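# Fit matching bezel to server tag 196392 in units 38-39

## Task

From the service cart on the robot's right, pick the bezel that belongs to the server with asset tag 196392, which occupies rack units 38 and 39, and mount it on that server. All other bezels must remain where they are, whether on their servers or on the cart.

## Robot and tools

Robot and frame. Two arms, left_arm and right_arm. Positions in results use one scene frame: origin on the floor at the centre of the robot's foot, +x ahead of the robot, +z up, +y toward the robot's own left (left_arm's side; image sides do not follow this). Base poses: left_arm at (-0.012, +0.245, +1.655) m, quat_wxyz (+0.728, -0.357, +0.258, -0.526); right_arm at (-0.012, -0.245, +1.655) m, quat_wxyz (+0.728, +0.357, +0.258, +0.526). Furniture may be turned relative to the robot; only the floor height is known. Reported end_effector_position (m) and end_effector_quat_wxyz can be a few cm off, more at long reach.

Gripper. Fingers point along the gripper's +z axis and separate along its y axis. end_effector_position is the point between the pads, roughly 1 cm behind the tips.

The 14-number row (used by execute_actions and move). Values in [-1, 1]: left_arm dx, dy, dz, rx, ry, rz, opening, then right_arm in the same seven. Both arms are always included. The six pose numbers are an offset, not a pose, taken from that arm's Hand target as it stood when the action or move began, along that Hand target's own axes. 1.0 equals 0.6 m of travel or 180 degrees of turn; rx, ry, rz form one rotation vector. Opening is absolute: +1 fully open (0.094 m), -1 closed. Six zeros re-request the current Hand target. A 0 for opening is itself a command (half open), so to leave a gripper alone repeat its present opening.

execute_actions: actions is a list of actions; each action is a table of up to 15 rows, one per 1/30 s step, and a short table keeps its final row until 15 steps pass. Every row in one action counts from that action's starting Hand target; the next action starts from the new Hand target, so repeating an offset moves further. cameras: list of names, ["all"], [] or null (null shows all only when actions is empty). Its result also gives end_effector_position at some steps.

move: target is one row or up to 15 rows; every row counts from the Hand targets at the start of the move, not from the previous row. Grippers travel straight lines, all finishing together, lasting 0.5 s to at most 10 s. speed: m/s, 0.002 to 4.3, default 0.25 (turns up to twice that in rad/s), one value or one per target. blend: corner rounding in m, 0 means stop at each target. opening_speed: per second on the -1..+1 scale, at least 0.2. grip_force: per-pad newtons, 10 to 50, persists until changed; lower values close slowly. blocking=false returns early while the move runs. Paths do not avoid obstacles or the other arm. An opening change at a later target applies only after everything settles there. The result adds a move: line with the ending (done, off_target, moving, held, fault) and limits (paced = pose clipped, held = steps withheld). done means within 10 mm and 2 degrees; neither done nor off_target tells you about contact.

wait: seconds 0 to 10, arms hold their last command; a running move carries on. stop: brakes a running move (needs room if fast). zoom_image: camera (cam_head_left, cam_head_right, cam_left_wrist, cam_right_wrist) and region [x0, y0, x1, y1] in pixels from the top-left, at most 504 by 504, on that camera's newest image. show_instructions: shows the reference image (service guide). finished_scene: ends the scene for good (scene 1); the bezel must stay fitted without the robot.

Cameras: head cameras 896x504 pinhole, wrist cameras 672x504 fisheye.

Reading results. Hand target is the last commanded pose after the controller clipped its orientation to within 40 degrees of the measured one; next offsets count from it. The gripper often rests a few cm short because of friction and weight; a further command (even zeros) asks again, or send the remaining distance. Tool commands lists current gripper commands. grip_measured uses the opening scale; empty it reads up to about 2.5 mm wide, on a hard part it reads a little under the part's width. Last Joint positions number is the opening in metres. grip_effort_nm is gripper motor effort (negative closing), not pad force, and never fully returns to zero. Joint velocities "within noise" means the arm is still. Joint torques include the arm's weight and have offsets; entries 3 and 4 wrap at ±28 N m. Motor temperatures appear when they changed notably; MOTOR HOT appears at 85 °C, and at 100 °C an OVER-TEMPERATURE FAULT drops that arm for 30 to 60 s or more. Holding loads, stretched poses and pushing at unreachable targets heat motors. The scene keeps running while replies are written; a running move continues then.

Joint ranges (rad): waist -2.880..2.880, shoulder 0..3.142, elbow 0..3.019 (straight 2.964), wrist pitch -1.693..1.571, wrist yaw -1.571..1.571, wrist roll -2.094..2.094.

Avoid: any contact or squeeze between the two arms (including a gripper closing on the other's fingers); knocking items off the work area or to the floor; dropping or releasing a moving part; fast impacts or pressing hard into fixed or heavy things (a target far past contact presses harder, and a blocked arm keeps pushing until commanded back past its gripper); routing a path close to an arm's own base, which can flip its shoulder; arm stops of any kind. Close gently on parts that could deform.

Each tool is called after "Emit:" as a command line: name --argument value for each argument, lists and objects as JSON in quotes; but a table of rows of numbers goes row by row, as --pt "numbers of a row", without its own name.

Reference images:

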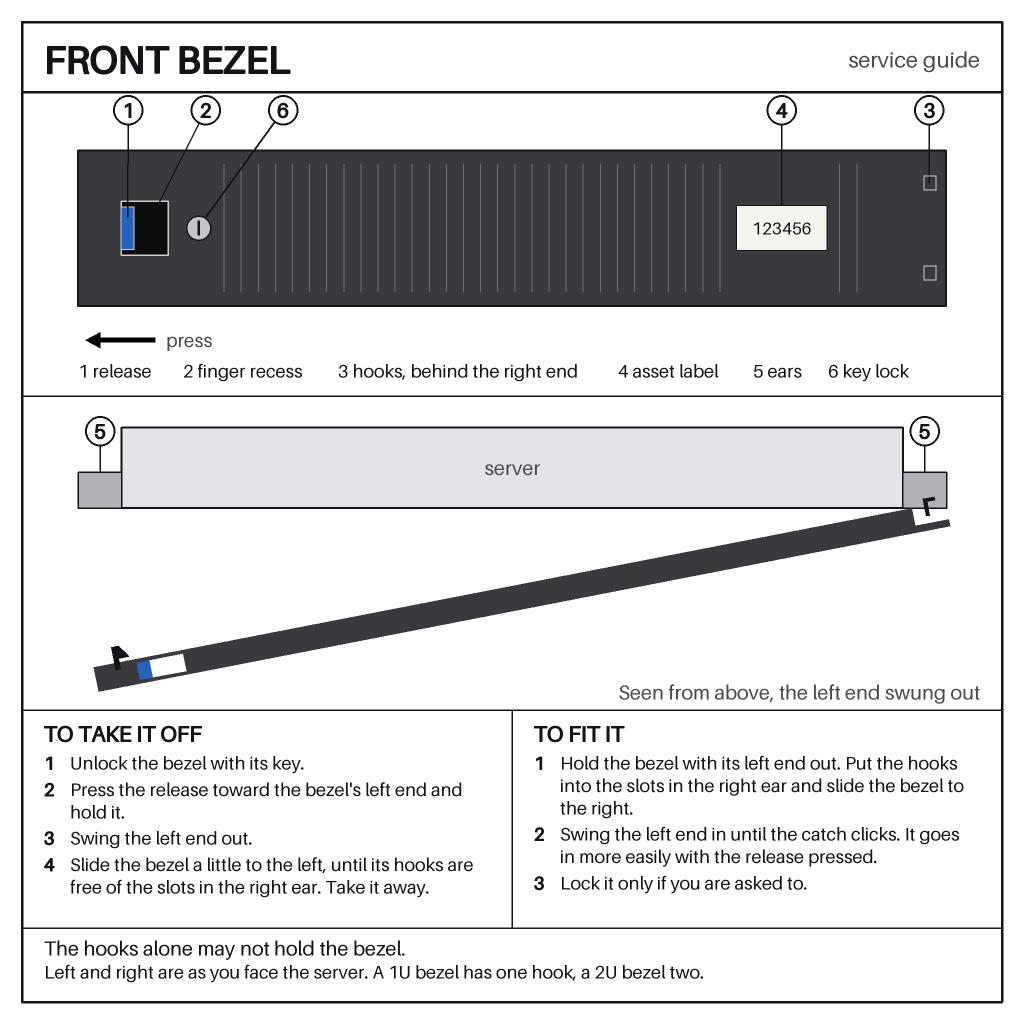

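## Session

Emit:
execute_actions --actions '[]'

Scene clock: 0.00 s.
left_arm: end_effector_position=(+0.5496, -0.3465, +1.1978) grip_measured=+1.000 grip_effort_nm=n/a end_effector_quat_wxyz=(+0.156, +0.031, +0.974, -0.159) | right_arm: end_effector_position=(+0.4692, -0.4050, +1.4274) grip_measured=+1.000 grip_effort_nm=n/a end_effector_quat_wxyz=(+0.381, -0.443, +0.811, +0.035)
Joint positions: left_arm=[0.573 2.619 2.187 -0.052 -0.497 -0.097 0.094] | right_arm=[-1.844 1.281 0.651 0.492 -0.864 -1.193 0.094]
Joint velocities: within noise
Joint torques (N m): no reading
Motor temperatures (°C): left_arm=[25 29 28 28 26 27 29] | right_arm=[28 29 28 29 28 27 27]
Heat: left arm: hottest shoulder 29 °C; right arm: hottest shoulder 29 °C.
Hand target: left_arm +0.5564, -0.3471, +1.2006; +0.162, +0.027, +0.973, -0.160 | right_arm +0.4736, -0.4069, +1.4306; +0.385, -0.446, +0.808, +0.030
Tool commands: left_gripper/opening=+1.0 right_gripper/opening=+1.0

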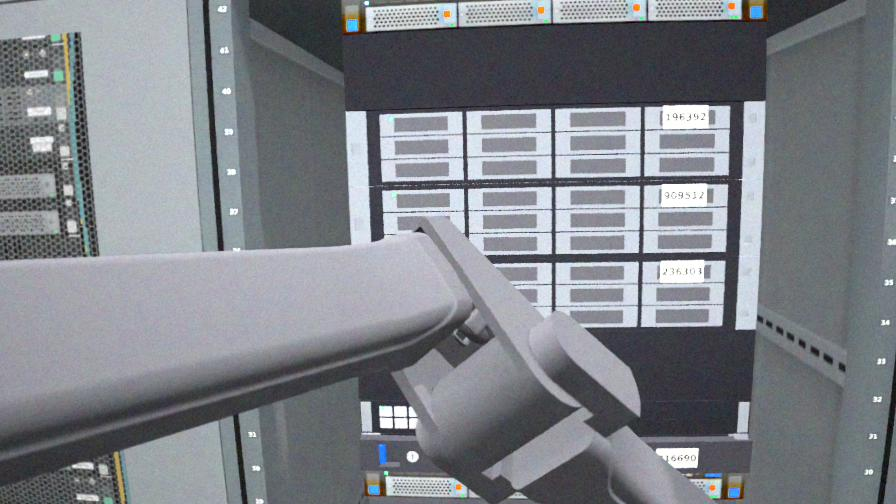

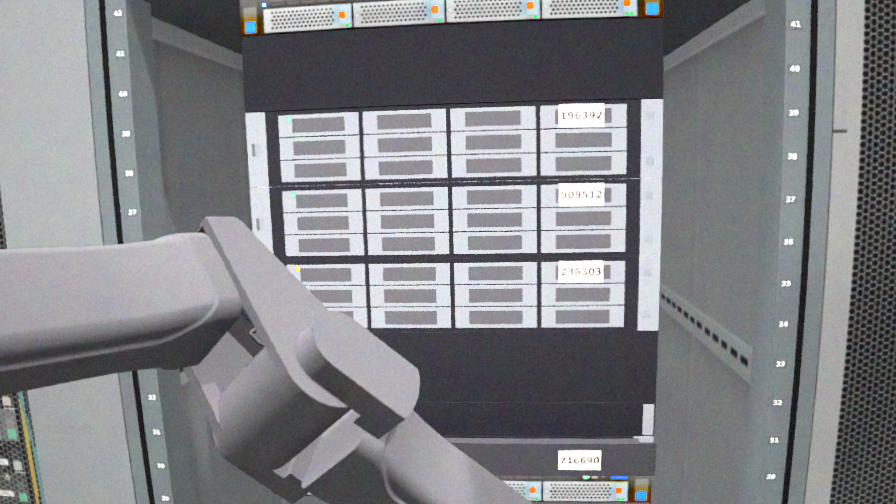

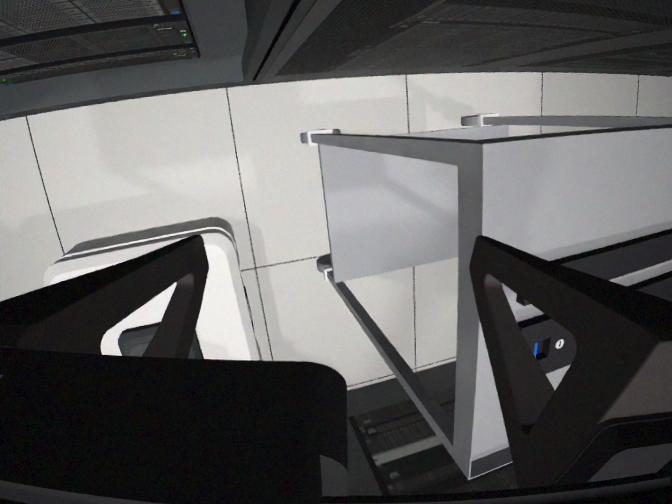

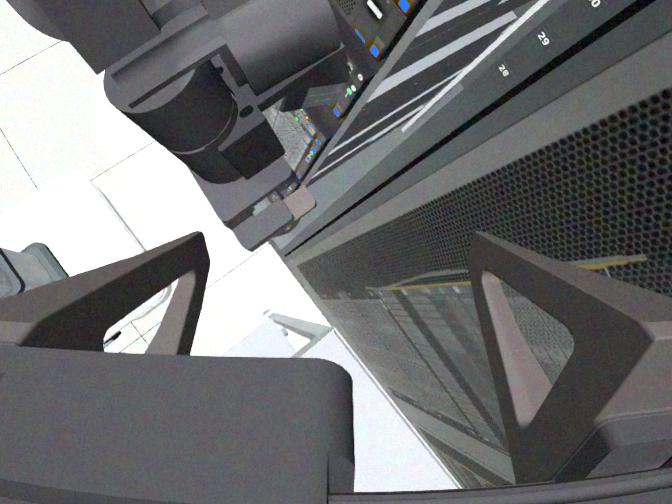

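Emit:
zoom_image --camera "cam_left_wrist" --region '[300, 100, 672, 500]'

Emit:
zoom_image --camera "cam_head_left" --region '[330, 80, 790, 340]'

Emit:
zoom_image --camera "cam_head_right" --region '[230, 80, 690, 340]'

Scaled by 1.260 from the camera's 672x504 image, which has a finer 960x720 frame.

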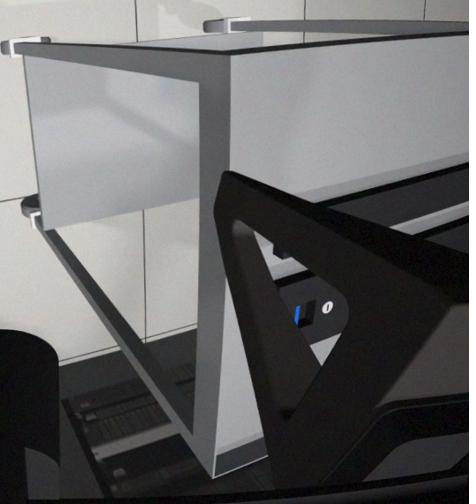

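Scaled by 1.096 from the camera's 896x504 image, which has a finer 1280x720 frame.

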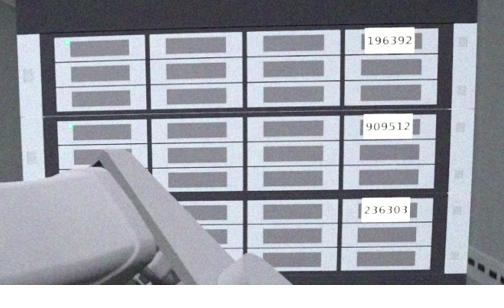

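Scaled by 1.096 from the camera's 896x504 image, which has a finer 1280x720 frame.

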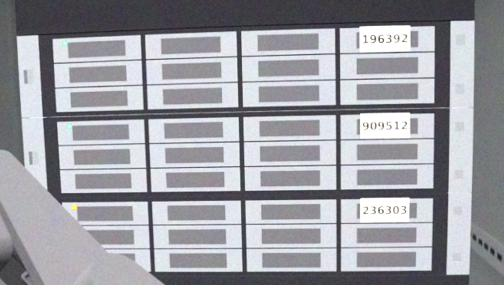

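Emit:
move --target '[0.098,0.69,-0.541,0,0,0,1,0,0,0,0,0,0,1]' --cameras '["all"]'

Emit:
move --target '[0,0,0,0,0,0,1,0.483,0.044,-0.035,0.024,0.259,0.301,1]' --cameras '["all"]'

Scene clock: 27.93 s.
left_arm: end_effector_position=(+0.4470, +0.1426, +1.3451) grip_measured=+1.000 grip_effort_nm=0.00 end_effector_quat_wxyz=(+0.163, +0.024, +0.973, -0.164) | right_arm: end_effector_position=(+0.4692, -0.4050, +1.4274) grip_measured=+1.000 grip_effort_nm=0.02 end_effector_quat_wxyz=(+0.381, -0.443, +0.811, +0.035)
Joint positions: left_arm=[1.118 1.509 0.667 0.436 0.006 0.133 0.094] | right_arm=[-1.844 1.281 0.651 0.492 -0.864 -1.193 0.094]
Joint torques (N m): left_arm=[-1.79 -14.21 -0.77 0.46 0.43 0.08] | right_arm=[-1.85 -17.03 1.65 1.33 -0.5 0.05]
Heat: left arm: hottest shoulder 30 °C; right arm: hottest shoulder 29 °C.
Hand target: left_arm +0.4448, +0.1491, +1.3475; +0.162, +0.027, +0.973, -0.160 | right_arm +0.4736, -0.4069, +1.4306; +0.385, -0.446, +0.808, +0.030
Off the commanded pose: left_arm 0.007 m, 1 deg | right_arm 0.006 m, 1 deg.
move: done

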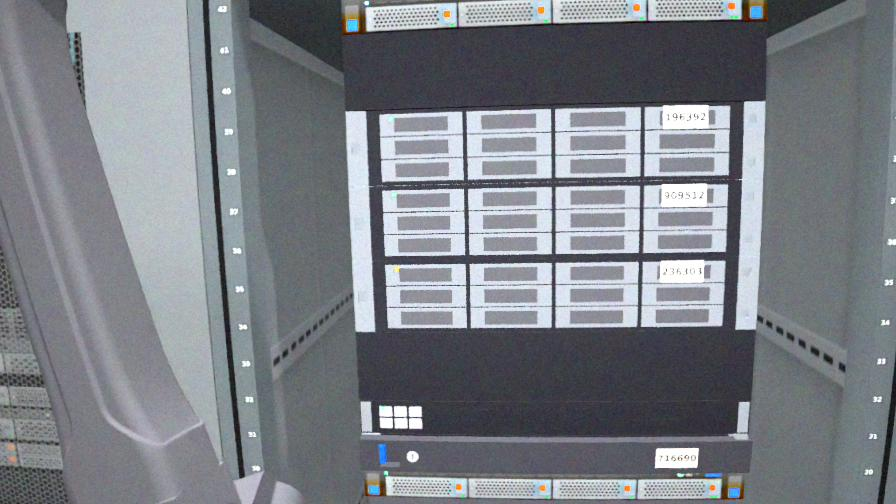

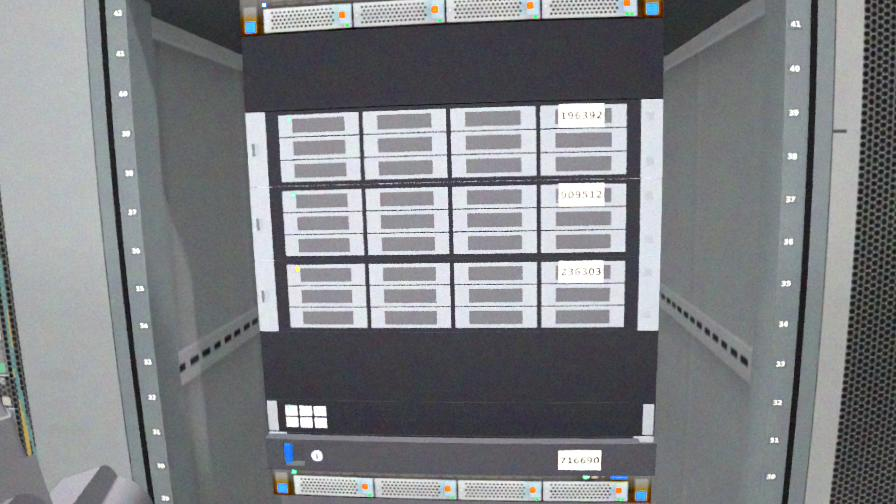

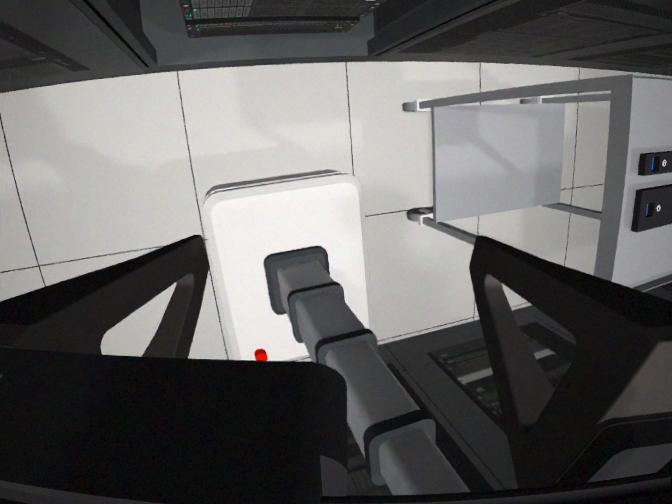

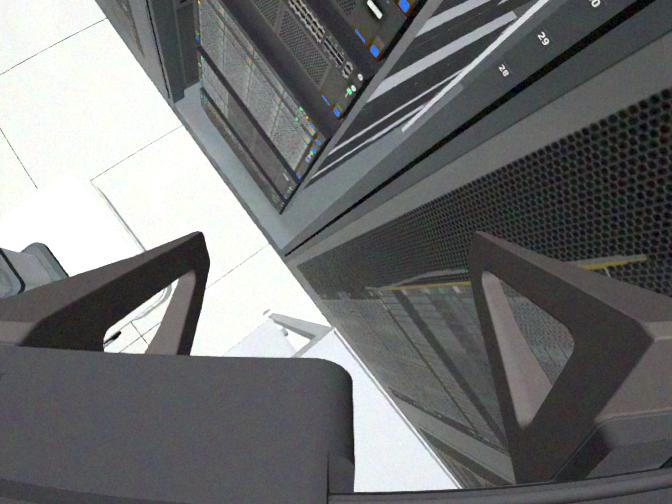

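Scene clock: 31.23 s.
left_arm: end_effector_position=(+0.4470, +0.1426, +1.3451) grip_measured=+1.000 grip_effort_nm=0.00 end_effector_quat_wxyz=(+0.163, +0.024, +0.973, -0.164) | right_arm: end_effector_position=(+0.3598, -0.5932, +1.2537) grip_measured=+1.000 grip_effort_nm=0.02 end_effector_quat_wxyz=(+0.014, -0.015, +1.000, -0.001)
Joint positions: left_arm=[1.118 1.509 0.667 0.436 0.006 0.134 0.094] | right_arm=[-2.007 1.713 1.079 -0.047 -0.356 -0.619 0.094]
Joint torques (N m): left_arm=[-1.85 -14.1 -0.85 0.47 0.45 0.08] | right_arm=[-6.71 -17.96 1.99 0.05 -0.08 0.15]
Heat: left arm: hottest shoulder 31 °C; right arm: hottest shoulder 29 °C.
Hand target: left_arm +0.4448, +0.1491, +1.3475; +0.162, +0.027, +0.973, -0.160 | right_arm +0.3524, -0.6013, +1.2499; +0.007, -0.002, +1.000, -0.004
Off the commanded pose: left_arm 0.007 m, 1 deg | right_arm 0.012 m, 2 deg.
move: off_target (right_arm)

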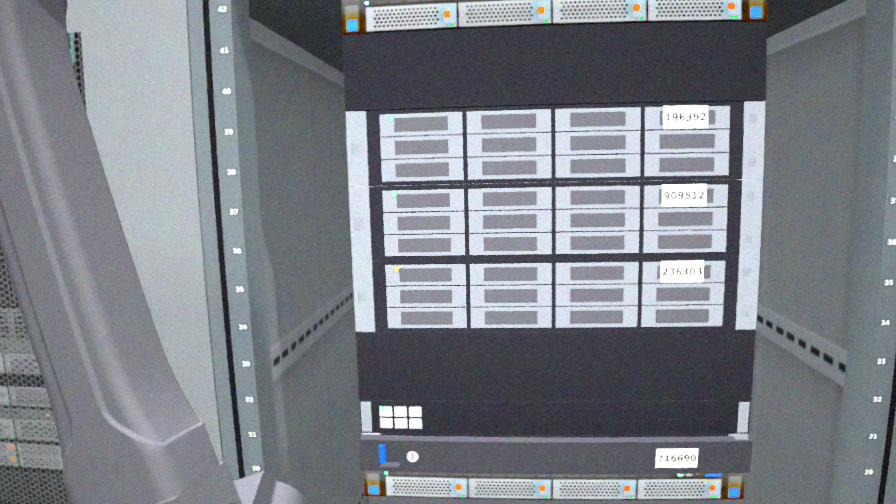

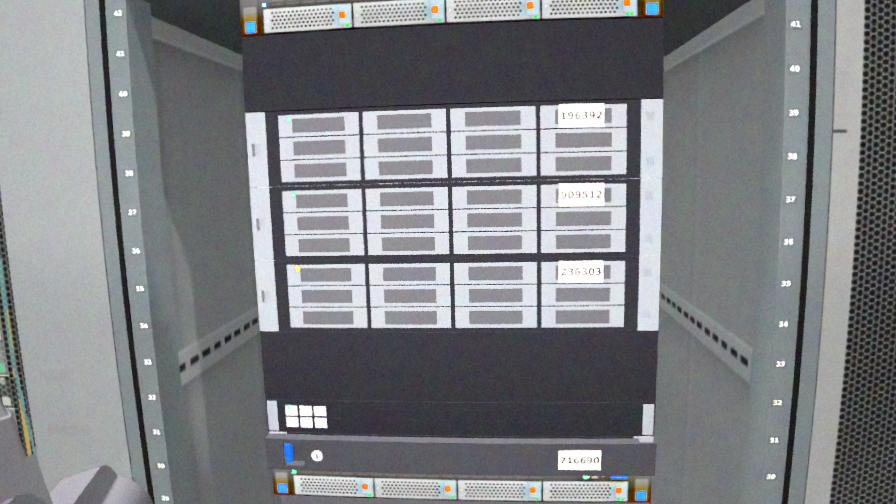

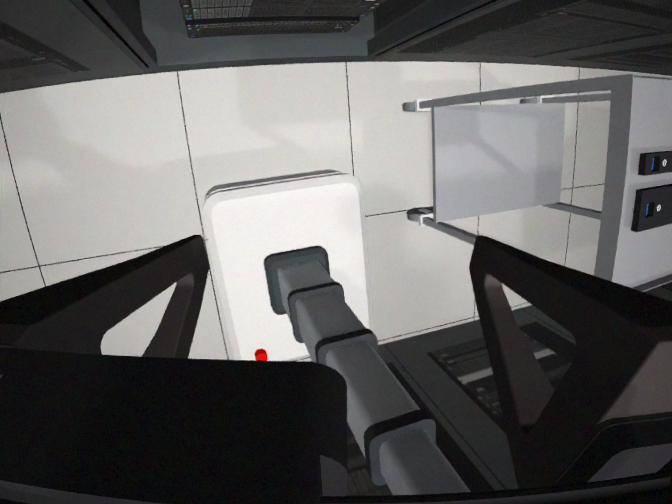

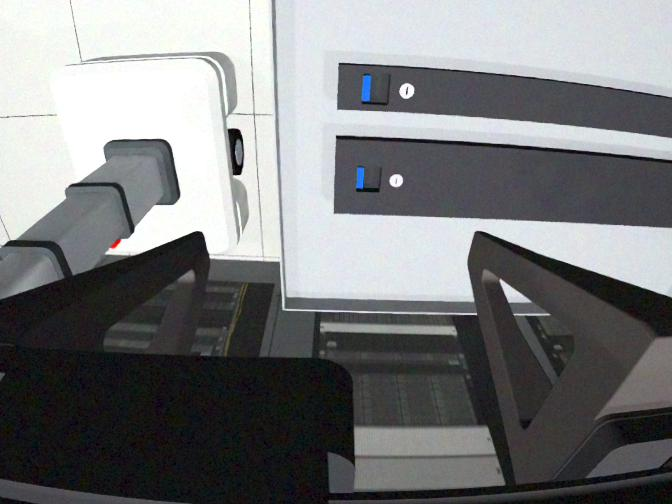

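Emit:
move --target '[0,0,0,0,0,0,1,0.08,-0.45,-0.15,0,0,0,1]' --cameras '["cam_right_wrist"]'

Scene clock: 38.27 s.
left_arm: end_effector_position=(+0.4470, +0.1426, +1.3451) grip_measured=+1.000 grip_effort_nm=0.00 end_effector_quat_wxyz=(+0.163, +0.024, +0.973, -0.164) | right_arm: end_effector_position=(+0.3031, -0.8602, +1.3418) grip_measured=+1.000 grip_effort_nm=0.02 end_effector_quat_wxyz=(+0.004, +0.006, +1.000, -0.001)
Joint positions: left_arm=[1.118 1.509 0.667 0.436 0.006 0.134 0.094] | right_arm=[-2.438 1.933 1.666 -0.599 -0.654 -0.928 0.094]
Joint torques (N m): left_arm=[-1.79 -14.33 -0.81 0.42 0.44 0.09] | right_arm=[-13.92 -20.13 7.31 -0.16 -0.37 -0.11]
Heat: left arm: hottest shoulder 31 °C; right arm: hottest shoulder 30 °C.
Hand target: left_arm +0.4448, +0.1491, +1.3475; +0.162, +0.027, +0.973, -0.160 | right_arm +0.3043, -0.8707, +1.3412; +0.007, -0.002, +1.000, -0.004
Off the commanded pose: left_arm 0.007 m, 1 deg | right_arm 0.011 m, 1 deg.
move: off_target (right_arm)
Images, in order (width x height): cam_right_wrist 672x504.

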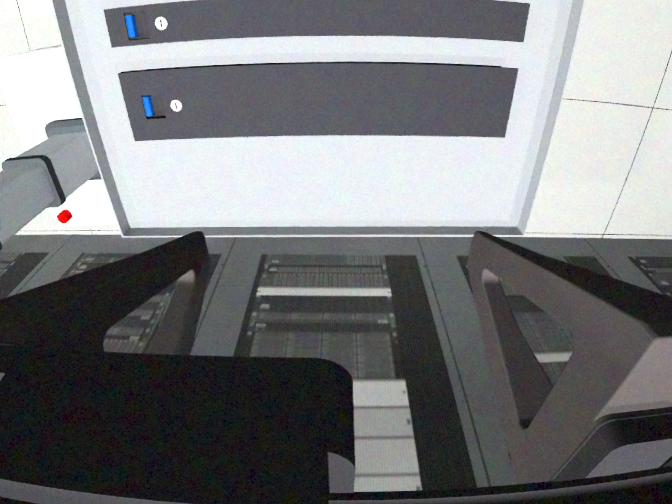

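Emit:
move --target '[0,0,0,0,0,0,1,-0.40,0.02,0,0,0,0,1]' --cameras '["cam_right_wrist"]'

Emit:
zoom_image --camera "cam_right_wrist" --region '[80, 0, 584, 504]'

Scene clock: 43.10 s.
left_arm: end_effector_position=(+0.4470, +0.1426, +1.3451) grip_measured=+1.000 grip_effort_nm=0.00 end_effector_quat_wxyz=(+0.163, +0.024, +0.973, -0.164) | right_arm: end_effector_position=(+0.5308, -0.8499, +1.3381) grip_measured=+1.000 grip_effort_nm=0.02 end_effector_quat_wxyz=(-0.001, -0.001, +1.000, +0.005)
Joint positions: left_arm=[1.118 1.509 0.667 0.436 0.006 0.134 0.094] | right_arm=[-2.209 2.044 2.272 -1.005 -0.497 -0.751 0.094]
Joint torques (N m): left_arm=[-1.85 -14.04 -0.79 0.44 0.44 0.09] | right_arm=[-11.22 -26.29 11.47 -0.14 -0.09 0.13]
Heat: left arm: hottest shoulder 31 °C; right arm: hottest shoulder 30 °C.
Hand target: left_arm +0.4448, +0.1491, +1.3475; +0.162, +0.027, +0.973, -0.160 | right_arm +0.5442, -0.8579, +1.3444; +0.007, -0.002, +1.000, -0.004
Off the commanded pose: left_arm 0.007 m, 1 deg | right_arm 0.017 m, 1 deg.
move: off_target (right_arm)
Images, in order (width x height): cam_right_wrist 672x504.

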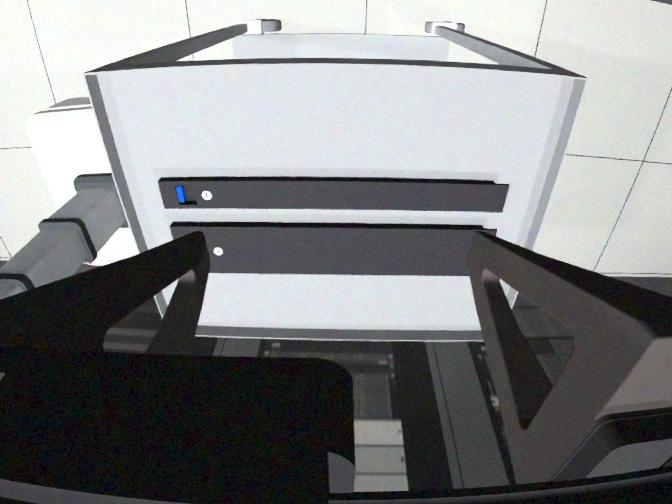

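Scaled by 1.000.

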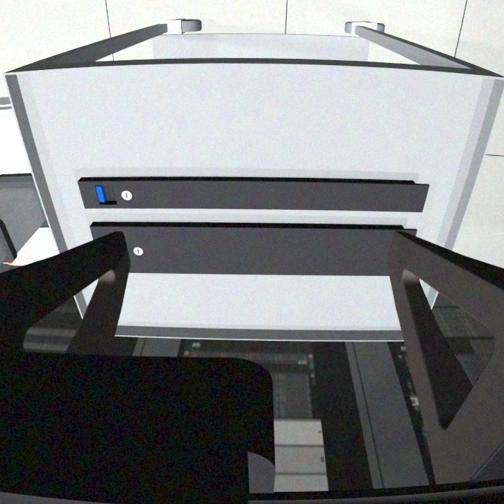

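Emit:
move --target '[0,0,0,0,0,0,1,0.42,0,0,0,0,0.5,1]' --cameras '["cam_right_wrist"]'

Scene clock: 70.57 s.
left_arm: end_effector_position=(+0.4470, +0.1426, +1.3451) grip_measured=+1.000 grip_effort_nm=0.00 end_effector_quat_wxyz=(+0.163, +0.024, +0.973, -0.164) | right_arm: end_effector_position=(+0.2856, -0.8473, +1.3209) grip_measured=+1.000 grip_effort_nm=0.01 end_effector_quat_wxyz=(-0.010, +0.704, +0.710, +0.010)
Joint positions: left_arm=[1.118 1.509 0.667 0.436 0.006 0.134 0.094] | right_arm=[-2.429 1.962 1.641 -0.575 -0.658 0.61 0.094]
Joint torques (N m): left_arm=[-1.73 -14.15 -0.81 0.39 0.45 0.09] | right_arm=[-15.62 -23.65 3.48 0.61 -0.22 0.12]
Heat: left arm: hottest shoulder 31 °C; right arm: hottest elbow 32 °C.
Hand target: left_arm +0.4448, +0.1491, +1.3475; +0.162, +0.027, +0.973, -0.160 | right_arm +0.2923, -0.8588, +1.3410; +0.007, +0.706, +0.708, +0.002
Off the commanded pose: left_arm 0.007 m, 1 deg | right_arm 0.024 m, 2 deg.
move: off_target (right_arm)
Images, in order (width x height): cam_right_wrist 672x504.

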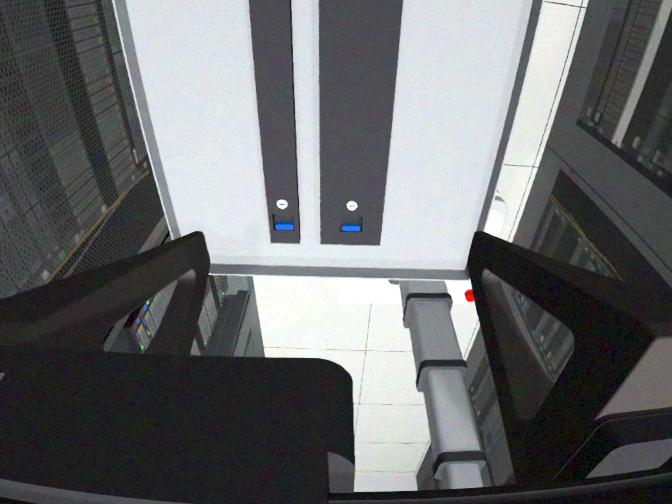

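Emit:
move --target '[0,0,0,0,0,0,1,0.765,0.263,-0.433,-0.5,0,0,1]' --cameras '["all"]'

Scene clock: 80.13 s.
left_arm: end_effector_position=(+0.4470, +0.1426, +1.3451) grip_measured=+1.000 grip_effort_nm=0.00 end_effector_quat_wxyz=(+0.163, +0.024, +0.973, -0.164) | right_arm: end_effector_position=(+0.4432, -0.4014, +1.5892) grip_measured=+1.000 grip_effort_nm=0.01 end_effector_quat_wxyz=(+0.422, +0.585, +0.557, +0.412)
Joint positions: left_arm=[1.118 1.509 0.667 0.436 0.006 0.134 0.094] | right_arm=[-1.813 1.111 0.219 1.536 -0.467 1.645 0.094]
Joint torques (N m): left_arm=[-1.67 -14.15 -0.84 0.43 0.44 0.09] | right_arm=[-0.15 -14.27 -0.96 2.82 0.09 -0.21]
Heat: left arm: hottest shoulder 32 °C; right arm: hottest shoulder 32 °C.
Hand target: left_arm +0.4448, +0.1491, +1.3475; +0.162, +0.027, +0.973, -0.160 | right_arm +0.4449, -0.3972, +1.5993; +0.504, +0.494, +0.499, +0.502
Off the commanded pose: left_arm 0.007 m, 1 deg | right_arm 0.011 m, 19 deg.
joint sent to its limit (right arm) — joint 4 (wrist pitch), upper limit. The joint targets are off in orientation, not in position.
move: off_target (right_arm)

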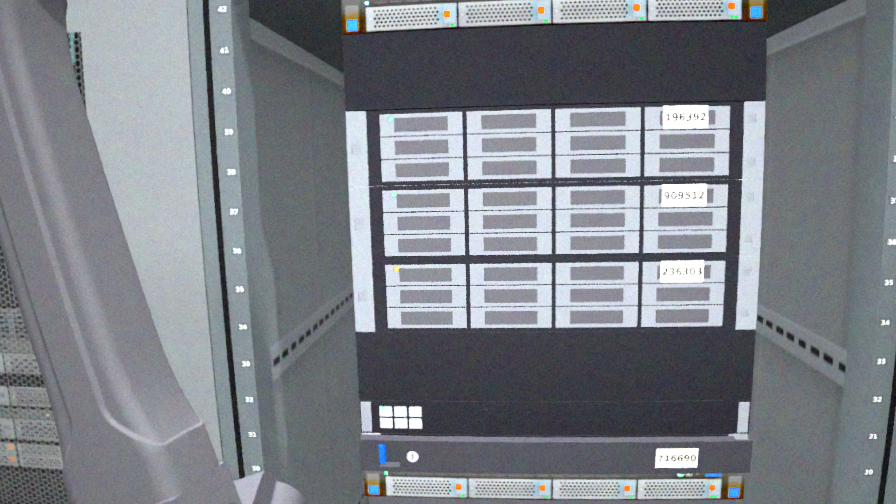

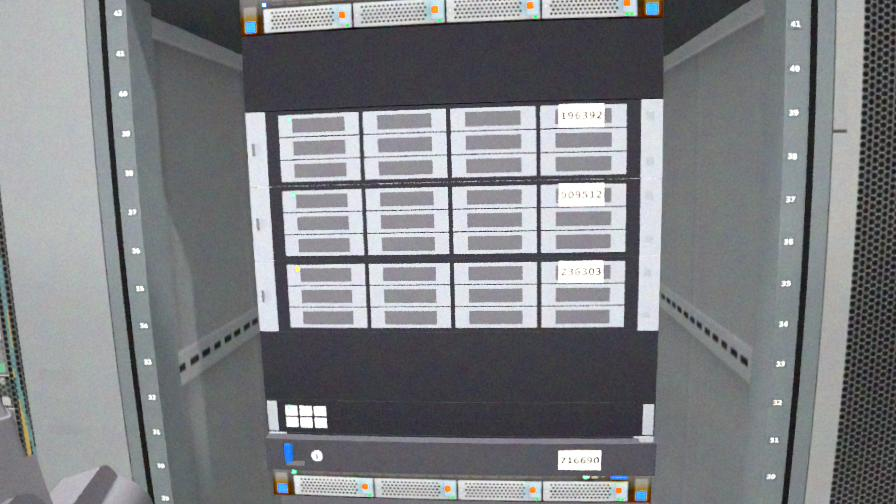

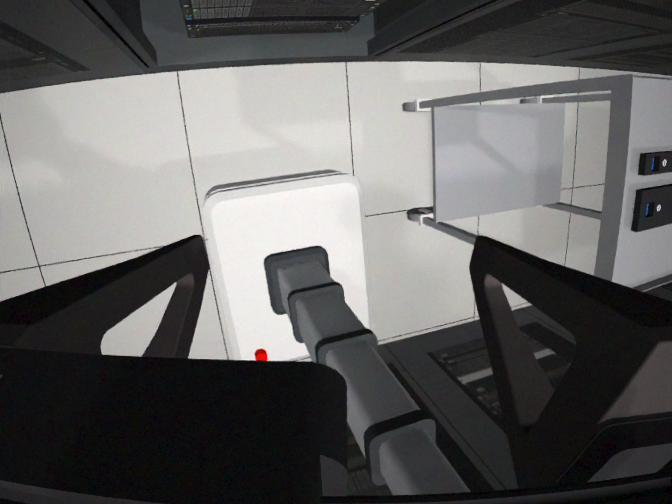

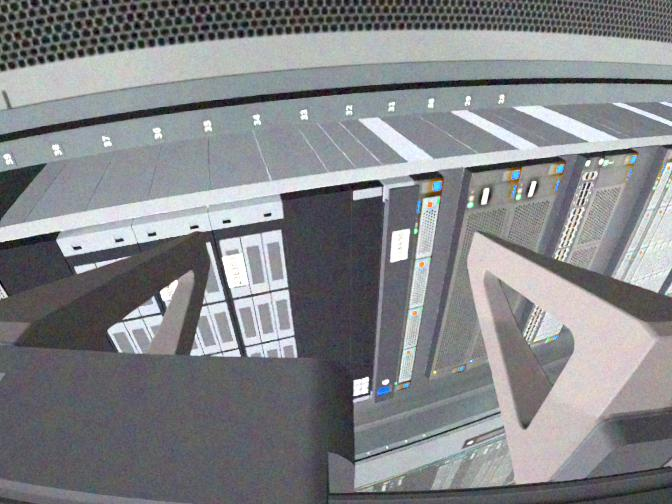

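Emit:
move --target '[0,0,0,0,0,0,1,0.5,0.25,0.1,0,0,0,1]' --cameras '["cam_head_left","cam_head_right","cam_right_wrist"]'

Scene clock: 85.03 s.
left_arm: end_effector_position=(+0.4470, +0.1426, +1.3451) grip_measured=+1.000 grip_effort_nm=0.00 end_effector_quat_wxyz=(+0.163, +0.024, +0.973, -0.164) | right_arm: end_effector_position=(+0.4943, -0.1001, +1.7410) grip_measured=+1.000 grip_effort_nm=0.01 end_effector_quat_wxyz=(+0.438, +0.485, +0.564, +0.505)
Joint positions: left_arm=[1.118 1.509 0.667 0.436 0.006 0.134 0.094] | right_arm=[-0.386 1.091 0.328 1.539 0.425 0.703 0.094]
Joint torques (N m): left_arm=[-1.85 -14.27 -0.83 0.38 0.44 0.09] | right_arm=[5.01 -7.47 5.5 1.91 -0.53 -0.23]
Heat: left arm: hottest shoulder 32 °C; right arm: hottest shoulder 32 °C.
Hand target: left_arm +0.4448, +0.1491, +1.3475; +0.162, +0.027, +0.973, -0.160 | right_arm +0.5019, -0.0960, +1.7478; +0.504, +0.494, +0.499, +0.502
Off the commanded pose: left_arm 0.007 m, 1 deg | right_arm 0.011 m, 11 deg.
joint sent to its limit (right arm) — joint 4 (wrist pitch), upper limit. The joint targets are off in orientation, not in position.
move: off_target (right_arm)
Images, in order (width x height): cam_head_left 896x504, cam_head_right 896x504, cam_right_wrist 672x504.

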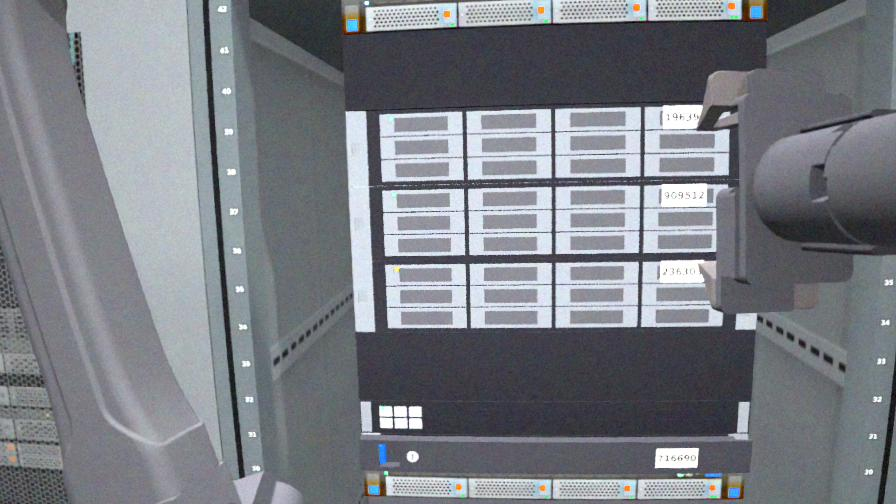

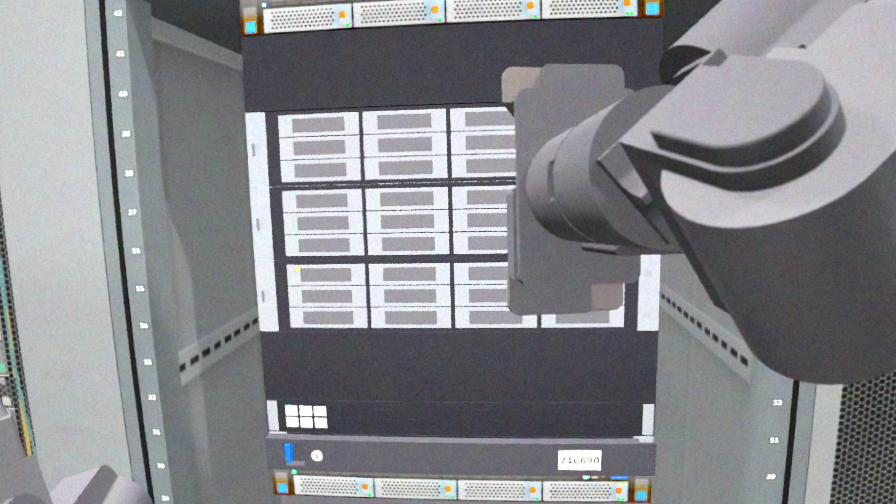

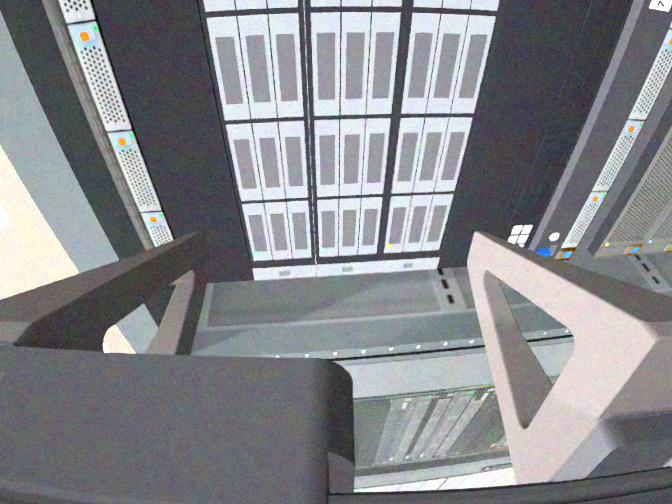

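Emit:
move --target '[0,0,0,0,0,0,1,0,0.05,0.167,0,0,0,1]' --cameras '["cam_head_left","cam_head_right","cam_right_wrist"]'

Scene clock: 90.67 s.
left_arm: end_effector_position=(+0.4470, +0.1426, +1.3451) grip_measured=+1.000 grip_effort_nm=0.00 end_effector_quat_wxyz=(+0.163, +0.024, +0.973, -0.164) | right_arm: end_effector_position=(+0.5901, -0.0964, +1.7787) grip_measured=+1.000 grip_effort_nm=0.01 end_effector_quat_wxyz=(+0.495, +0.497, +0.499, +0.508)
Joint positions: left_arm=[1.118 1.509 0.667 0.436 0.006 0.134 0.094] | right_arm=[-0.425 1.164 0.597 1.519 0.396 0.681 0.094]
Joint torques (N m): left_arm=[-1.61 -14.1 -0.79 0.47 0.44 0.1] | right_arm=[4.6 -9.47 6.9 0.87 -0.78 -0.2]
Heat: left arm: hottest shoulder 32 °C; right arm: hottest shoulder 32 °C.
Hand target: left_arm +0.4448, +0.1491, +1.3475; +0.162, +0.027, +0.973, -0.160 | right_arm +0.6017, -0.0954, +1.7792; +0.504, +0.494, +0.499, +0.502
Off the commanded pose: left_arm 0.007 m, 1 deg | right_arm 0.012 m, 1 deg.
move: off_target (right_arm)
Images, in order (width x height): cam_head_left 896x504, cam_head_right 896x504, cam_right_wrist 672x504.

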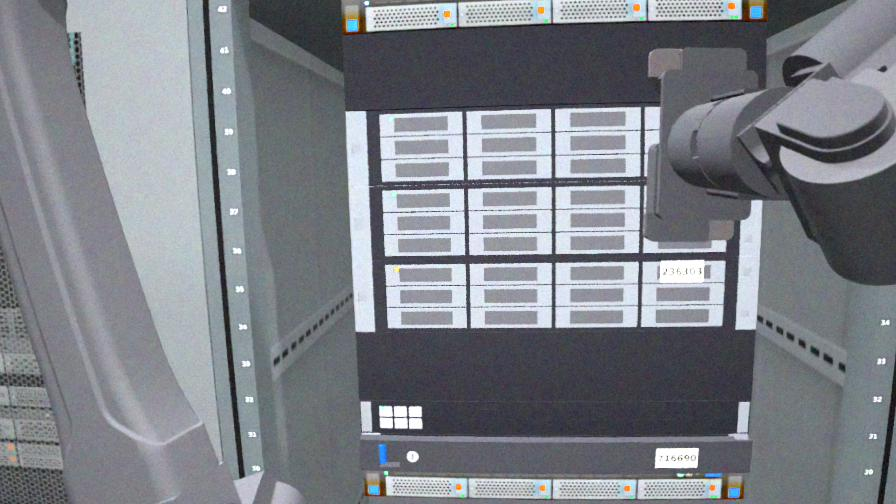

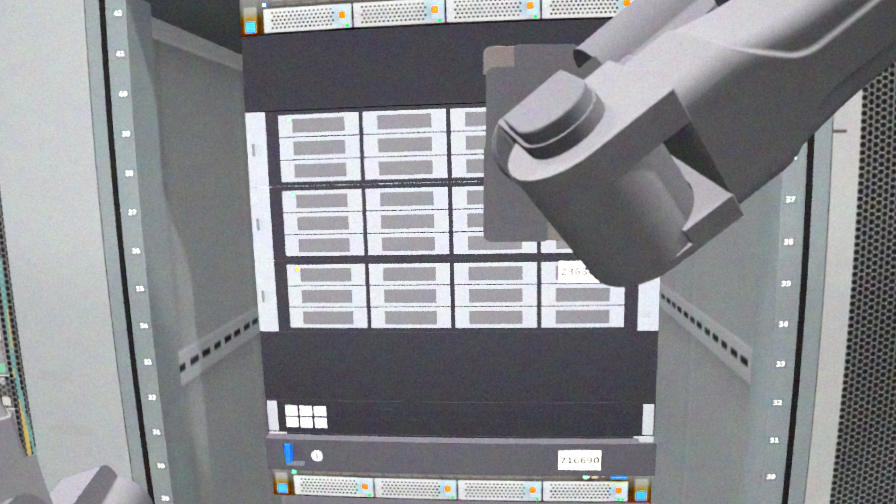

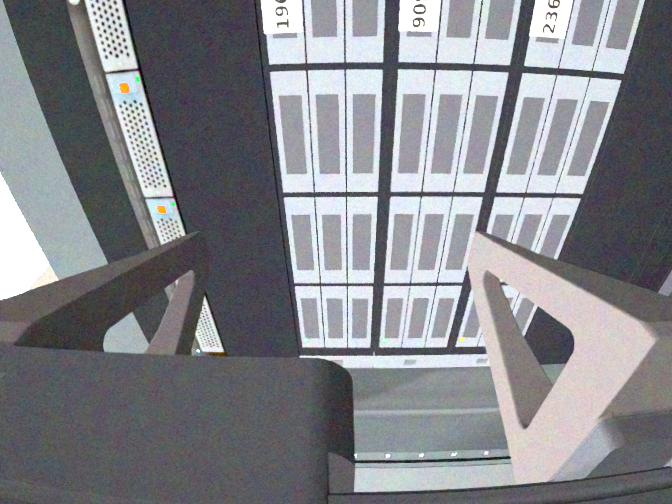

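Emit:
move --target '[0,0,0,0,0,0,1,-0.342,0.01,0.067,0,0,0,1]' --cameras '["cam_right_wrist"]'

Emit:
zoom_image --camera "cam_right_wrist" --region '[180, 0, 520, 260]'

Scene clock: 113.83 s.
left_arm: end_effector_position=(+0.4470, +0.1426, +1.3451) grip_measured=+1.000 grip_effort_nm=0.00 end_effector_quat_wxyz=(+0.163, +0.024, +0.973, -0.164) | right_arm: end_effector_position=(+0.6291, -0.2872, +1.7621) grip_measured=+1.000 grip_effort_nm=0.01 end_effector_quat_wxyz=(+0.488, +0.499, +0.520, +0.494)
Joint positions: left_arm=[1.118 1.509 0.667 0.436 0.006 0.134 0.094] | right_arm=[-1.077 0.738 0.589 0.955 -0.013 1.172 0.094]
Joint torques (N m): left_arm=[-1.73 -13.92 -0.85 0.43 0.44 0.09] | right_arm=[0.21 -15.27 9.95 1.73 -0.53 0.05]
Heat: left arm: hottest shoulder 32 °C; right arm: hottest shoulder 31 °C.
Hand target: left_arm +0.4448, +0.1491, +1.3475; +0.162, +0.027, +0.973, -0.160 | right_arm +0.6426, -0.3005, +1.7874; +0.505, +0.494, +0.499, +0.502
Off the commanded pose: left_arm 0.007 m, 1 deg | right_arm 0.031 m, 3 deg.
move: off_target (right_arm)
Images, in order (width x height): cam_right_wrist 672x504.

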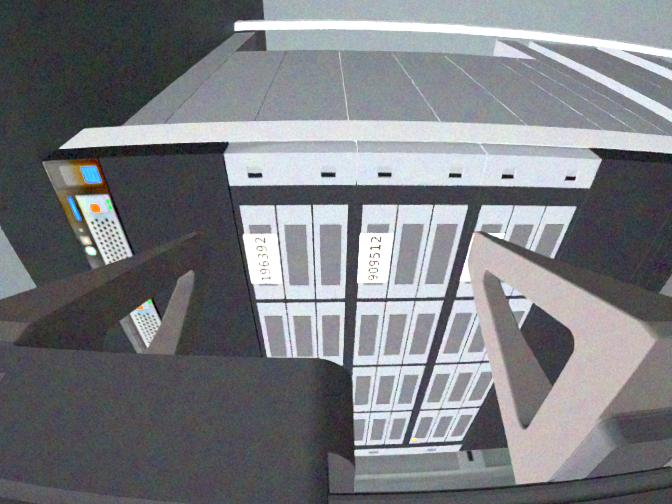

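Scaled by 1.482 from the camera's 672x504 image, which has a finer 960x720 frame.

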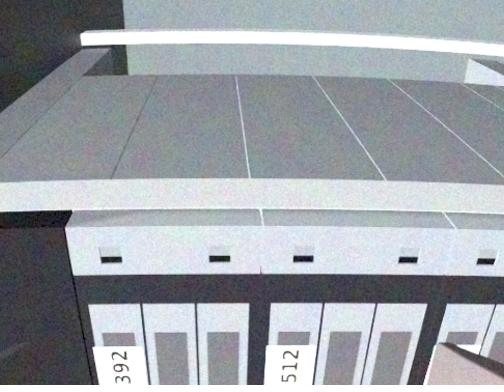

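Emit:
move --pt "0 0 0 0 0 0 1 -0.166 -0.312 -0.329 0 0 0 1" --pt "0 0 0 0 0 0 1 -0.891 -0.979 -0.687 0.5 0 0 1" --blend '[0.05,0]' --speed 0.35 --cameras '["cam_right_wrist"]'

Emit:
zoom_image --camera "cam_right_wrist" --region '[180, 0, 520, 260]'

Scene clock: 130.03 s.
left_arm: end_effector_position=(+0.4470, +0.1426, +1.3451) grip_measured=+1.000 grip_effort_nm=0.00 end_effector_quat_wxyz=(+0.163, +0.024, +0.973, -0.164) | right_arm: end_effector_position=(+0.2452, -0.8332, +1.2006) grip_measured=+1.000 grip_effort_nm=0.01 end_effector_quat_wxyz=(+0.007, +0.709, +0.705, +0.006)
Joint positions: left_arm=[1.118 1.509 0.667 0.436 0.006 0.134 0.094] | right_arm=[-2.351 2.178 1.677 -0.309 -0.604 0.722 0.094]
Joint torques (N m): left_arm=[-1.49 -13.92 -0.81 0.38 0.44 0.1] | right_arm=[-14.45 -19.25 4.55 -0.18 0.06 -0.16]
Heat: left arm: hottest shoulder 32 °C; right arm: hottest shoulder 31 °C.
Hand target: left_arm +0.4448, +0.1491, +1.3475; +0.162, +0.027, +0.973, -0.160 | right_arm +0.2398, -0.8408, +1.1985; +0.007, +0.706, +0.708, +0.002
Off the commanded pose: left_arm 0.007 m, 1 deg | right_arm 0.010 m, 1 deg.
move: done
Images, in order (width x height): cam_right_wrist 672x504.

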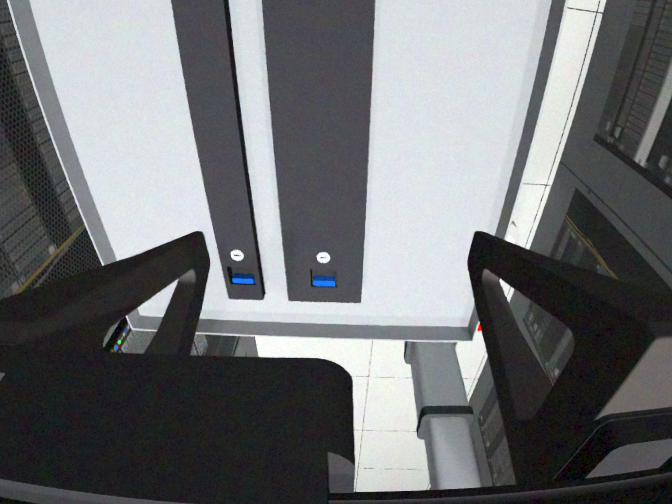

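Scaled by 1.482 from the camera's 672x504 image, which has a finer 960x720 frame.

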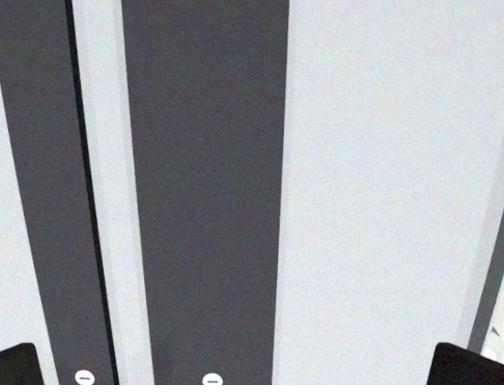

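Emit:
move --target '[0,0,0,0,0,0,1,0.045,0.032,0.283,0,0,0,1]' --speed 0.15 --cameras '["cam_right_wrist"]'

Emit:
zoom_image --camera "cam_right_wrist" --region '[180, 0, 520, 260]'

Emit:
zoom_image --camera "cam_right_wrist" --region '[180, 150, 520, 410]'

Scene clock: 143.03 s.
left_arm: end_effector_position=(+0.4470, +0.1426, +1.3451) grip_measured=+1.000 grip_effort_nm=0.00 end_effector_quat_wxyz=(+0.163, +0.024, +0.973, -0.164) | right_arm: end_effector_position=(+0.2606, -0.8152, +1.0342) grip_measured=+1.000 grip_effort_nm=0.00 end_effector_quat_wxyz=(+0.008, +0.702, +0.713, +0.002)
Joint positions: left_arm=[1.118 1.509 0.667 0.436 0.006 0.134 0.094] | right_arm=[-2.203 2.537 2.08 -0.288 -0.491 0.823 0.094]
Joint torques (N m): left_arm=[-1.9 -14.21 -0.81 0.42 0.43 0.09] | right_arm=[-13.22 -19.49 4.51 -0.05 0.04 0.15]
Heat: left arm: hottest shoulder 32 °C; right arm: hottest shoulder 31 °C.
Hand target: left_arm +0.4448, +0.1491, +1.3475; +0.162, +0.027, +0.973, -0.160 | right_arm +0.2613, -0.8151, +1.0288; +0.007, +0.706, +0.708, +0.002
Off the commanded pose: left_arm 0.007 m, 1 deg | right_arm 0.005 m, 1 deg.
move: done
Images, in order (width x height): cam_right_wrist 672x504.

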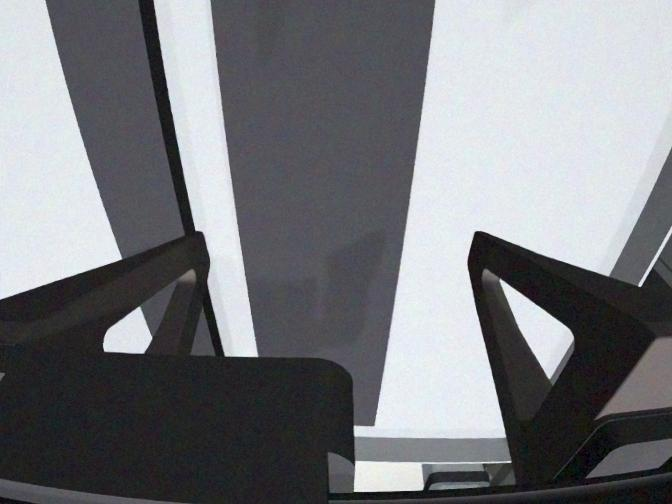

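Scaled by 1.482 from the camera's 672x504 image, which has a finer 960x720 frame.

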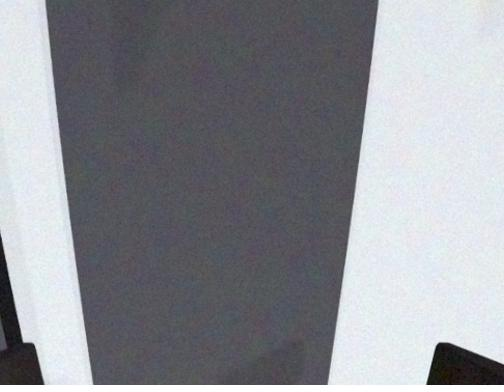

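Scaled by 1.482 from the camera's 672x504 image, which has a finer 960x720 frame.

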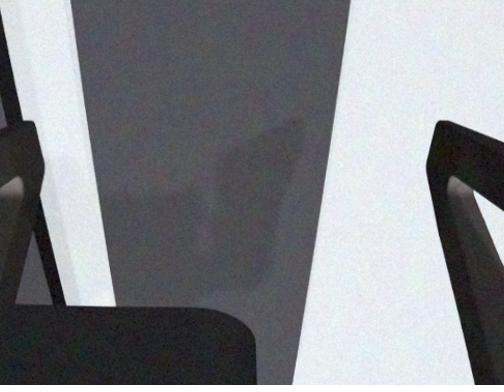

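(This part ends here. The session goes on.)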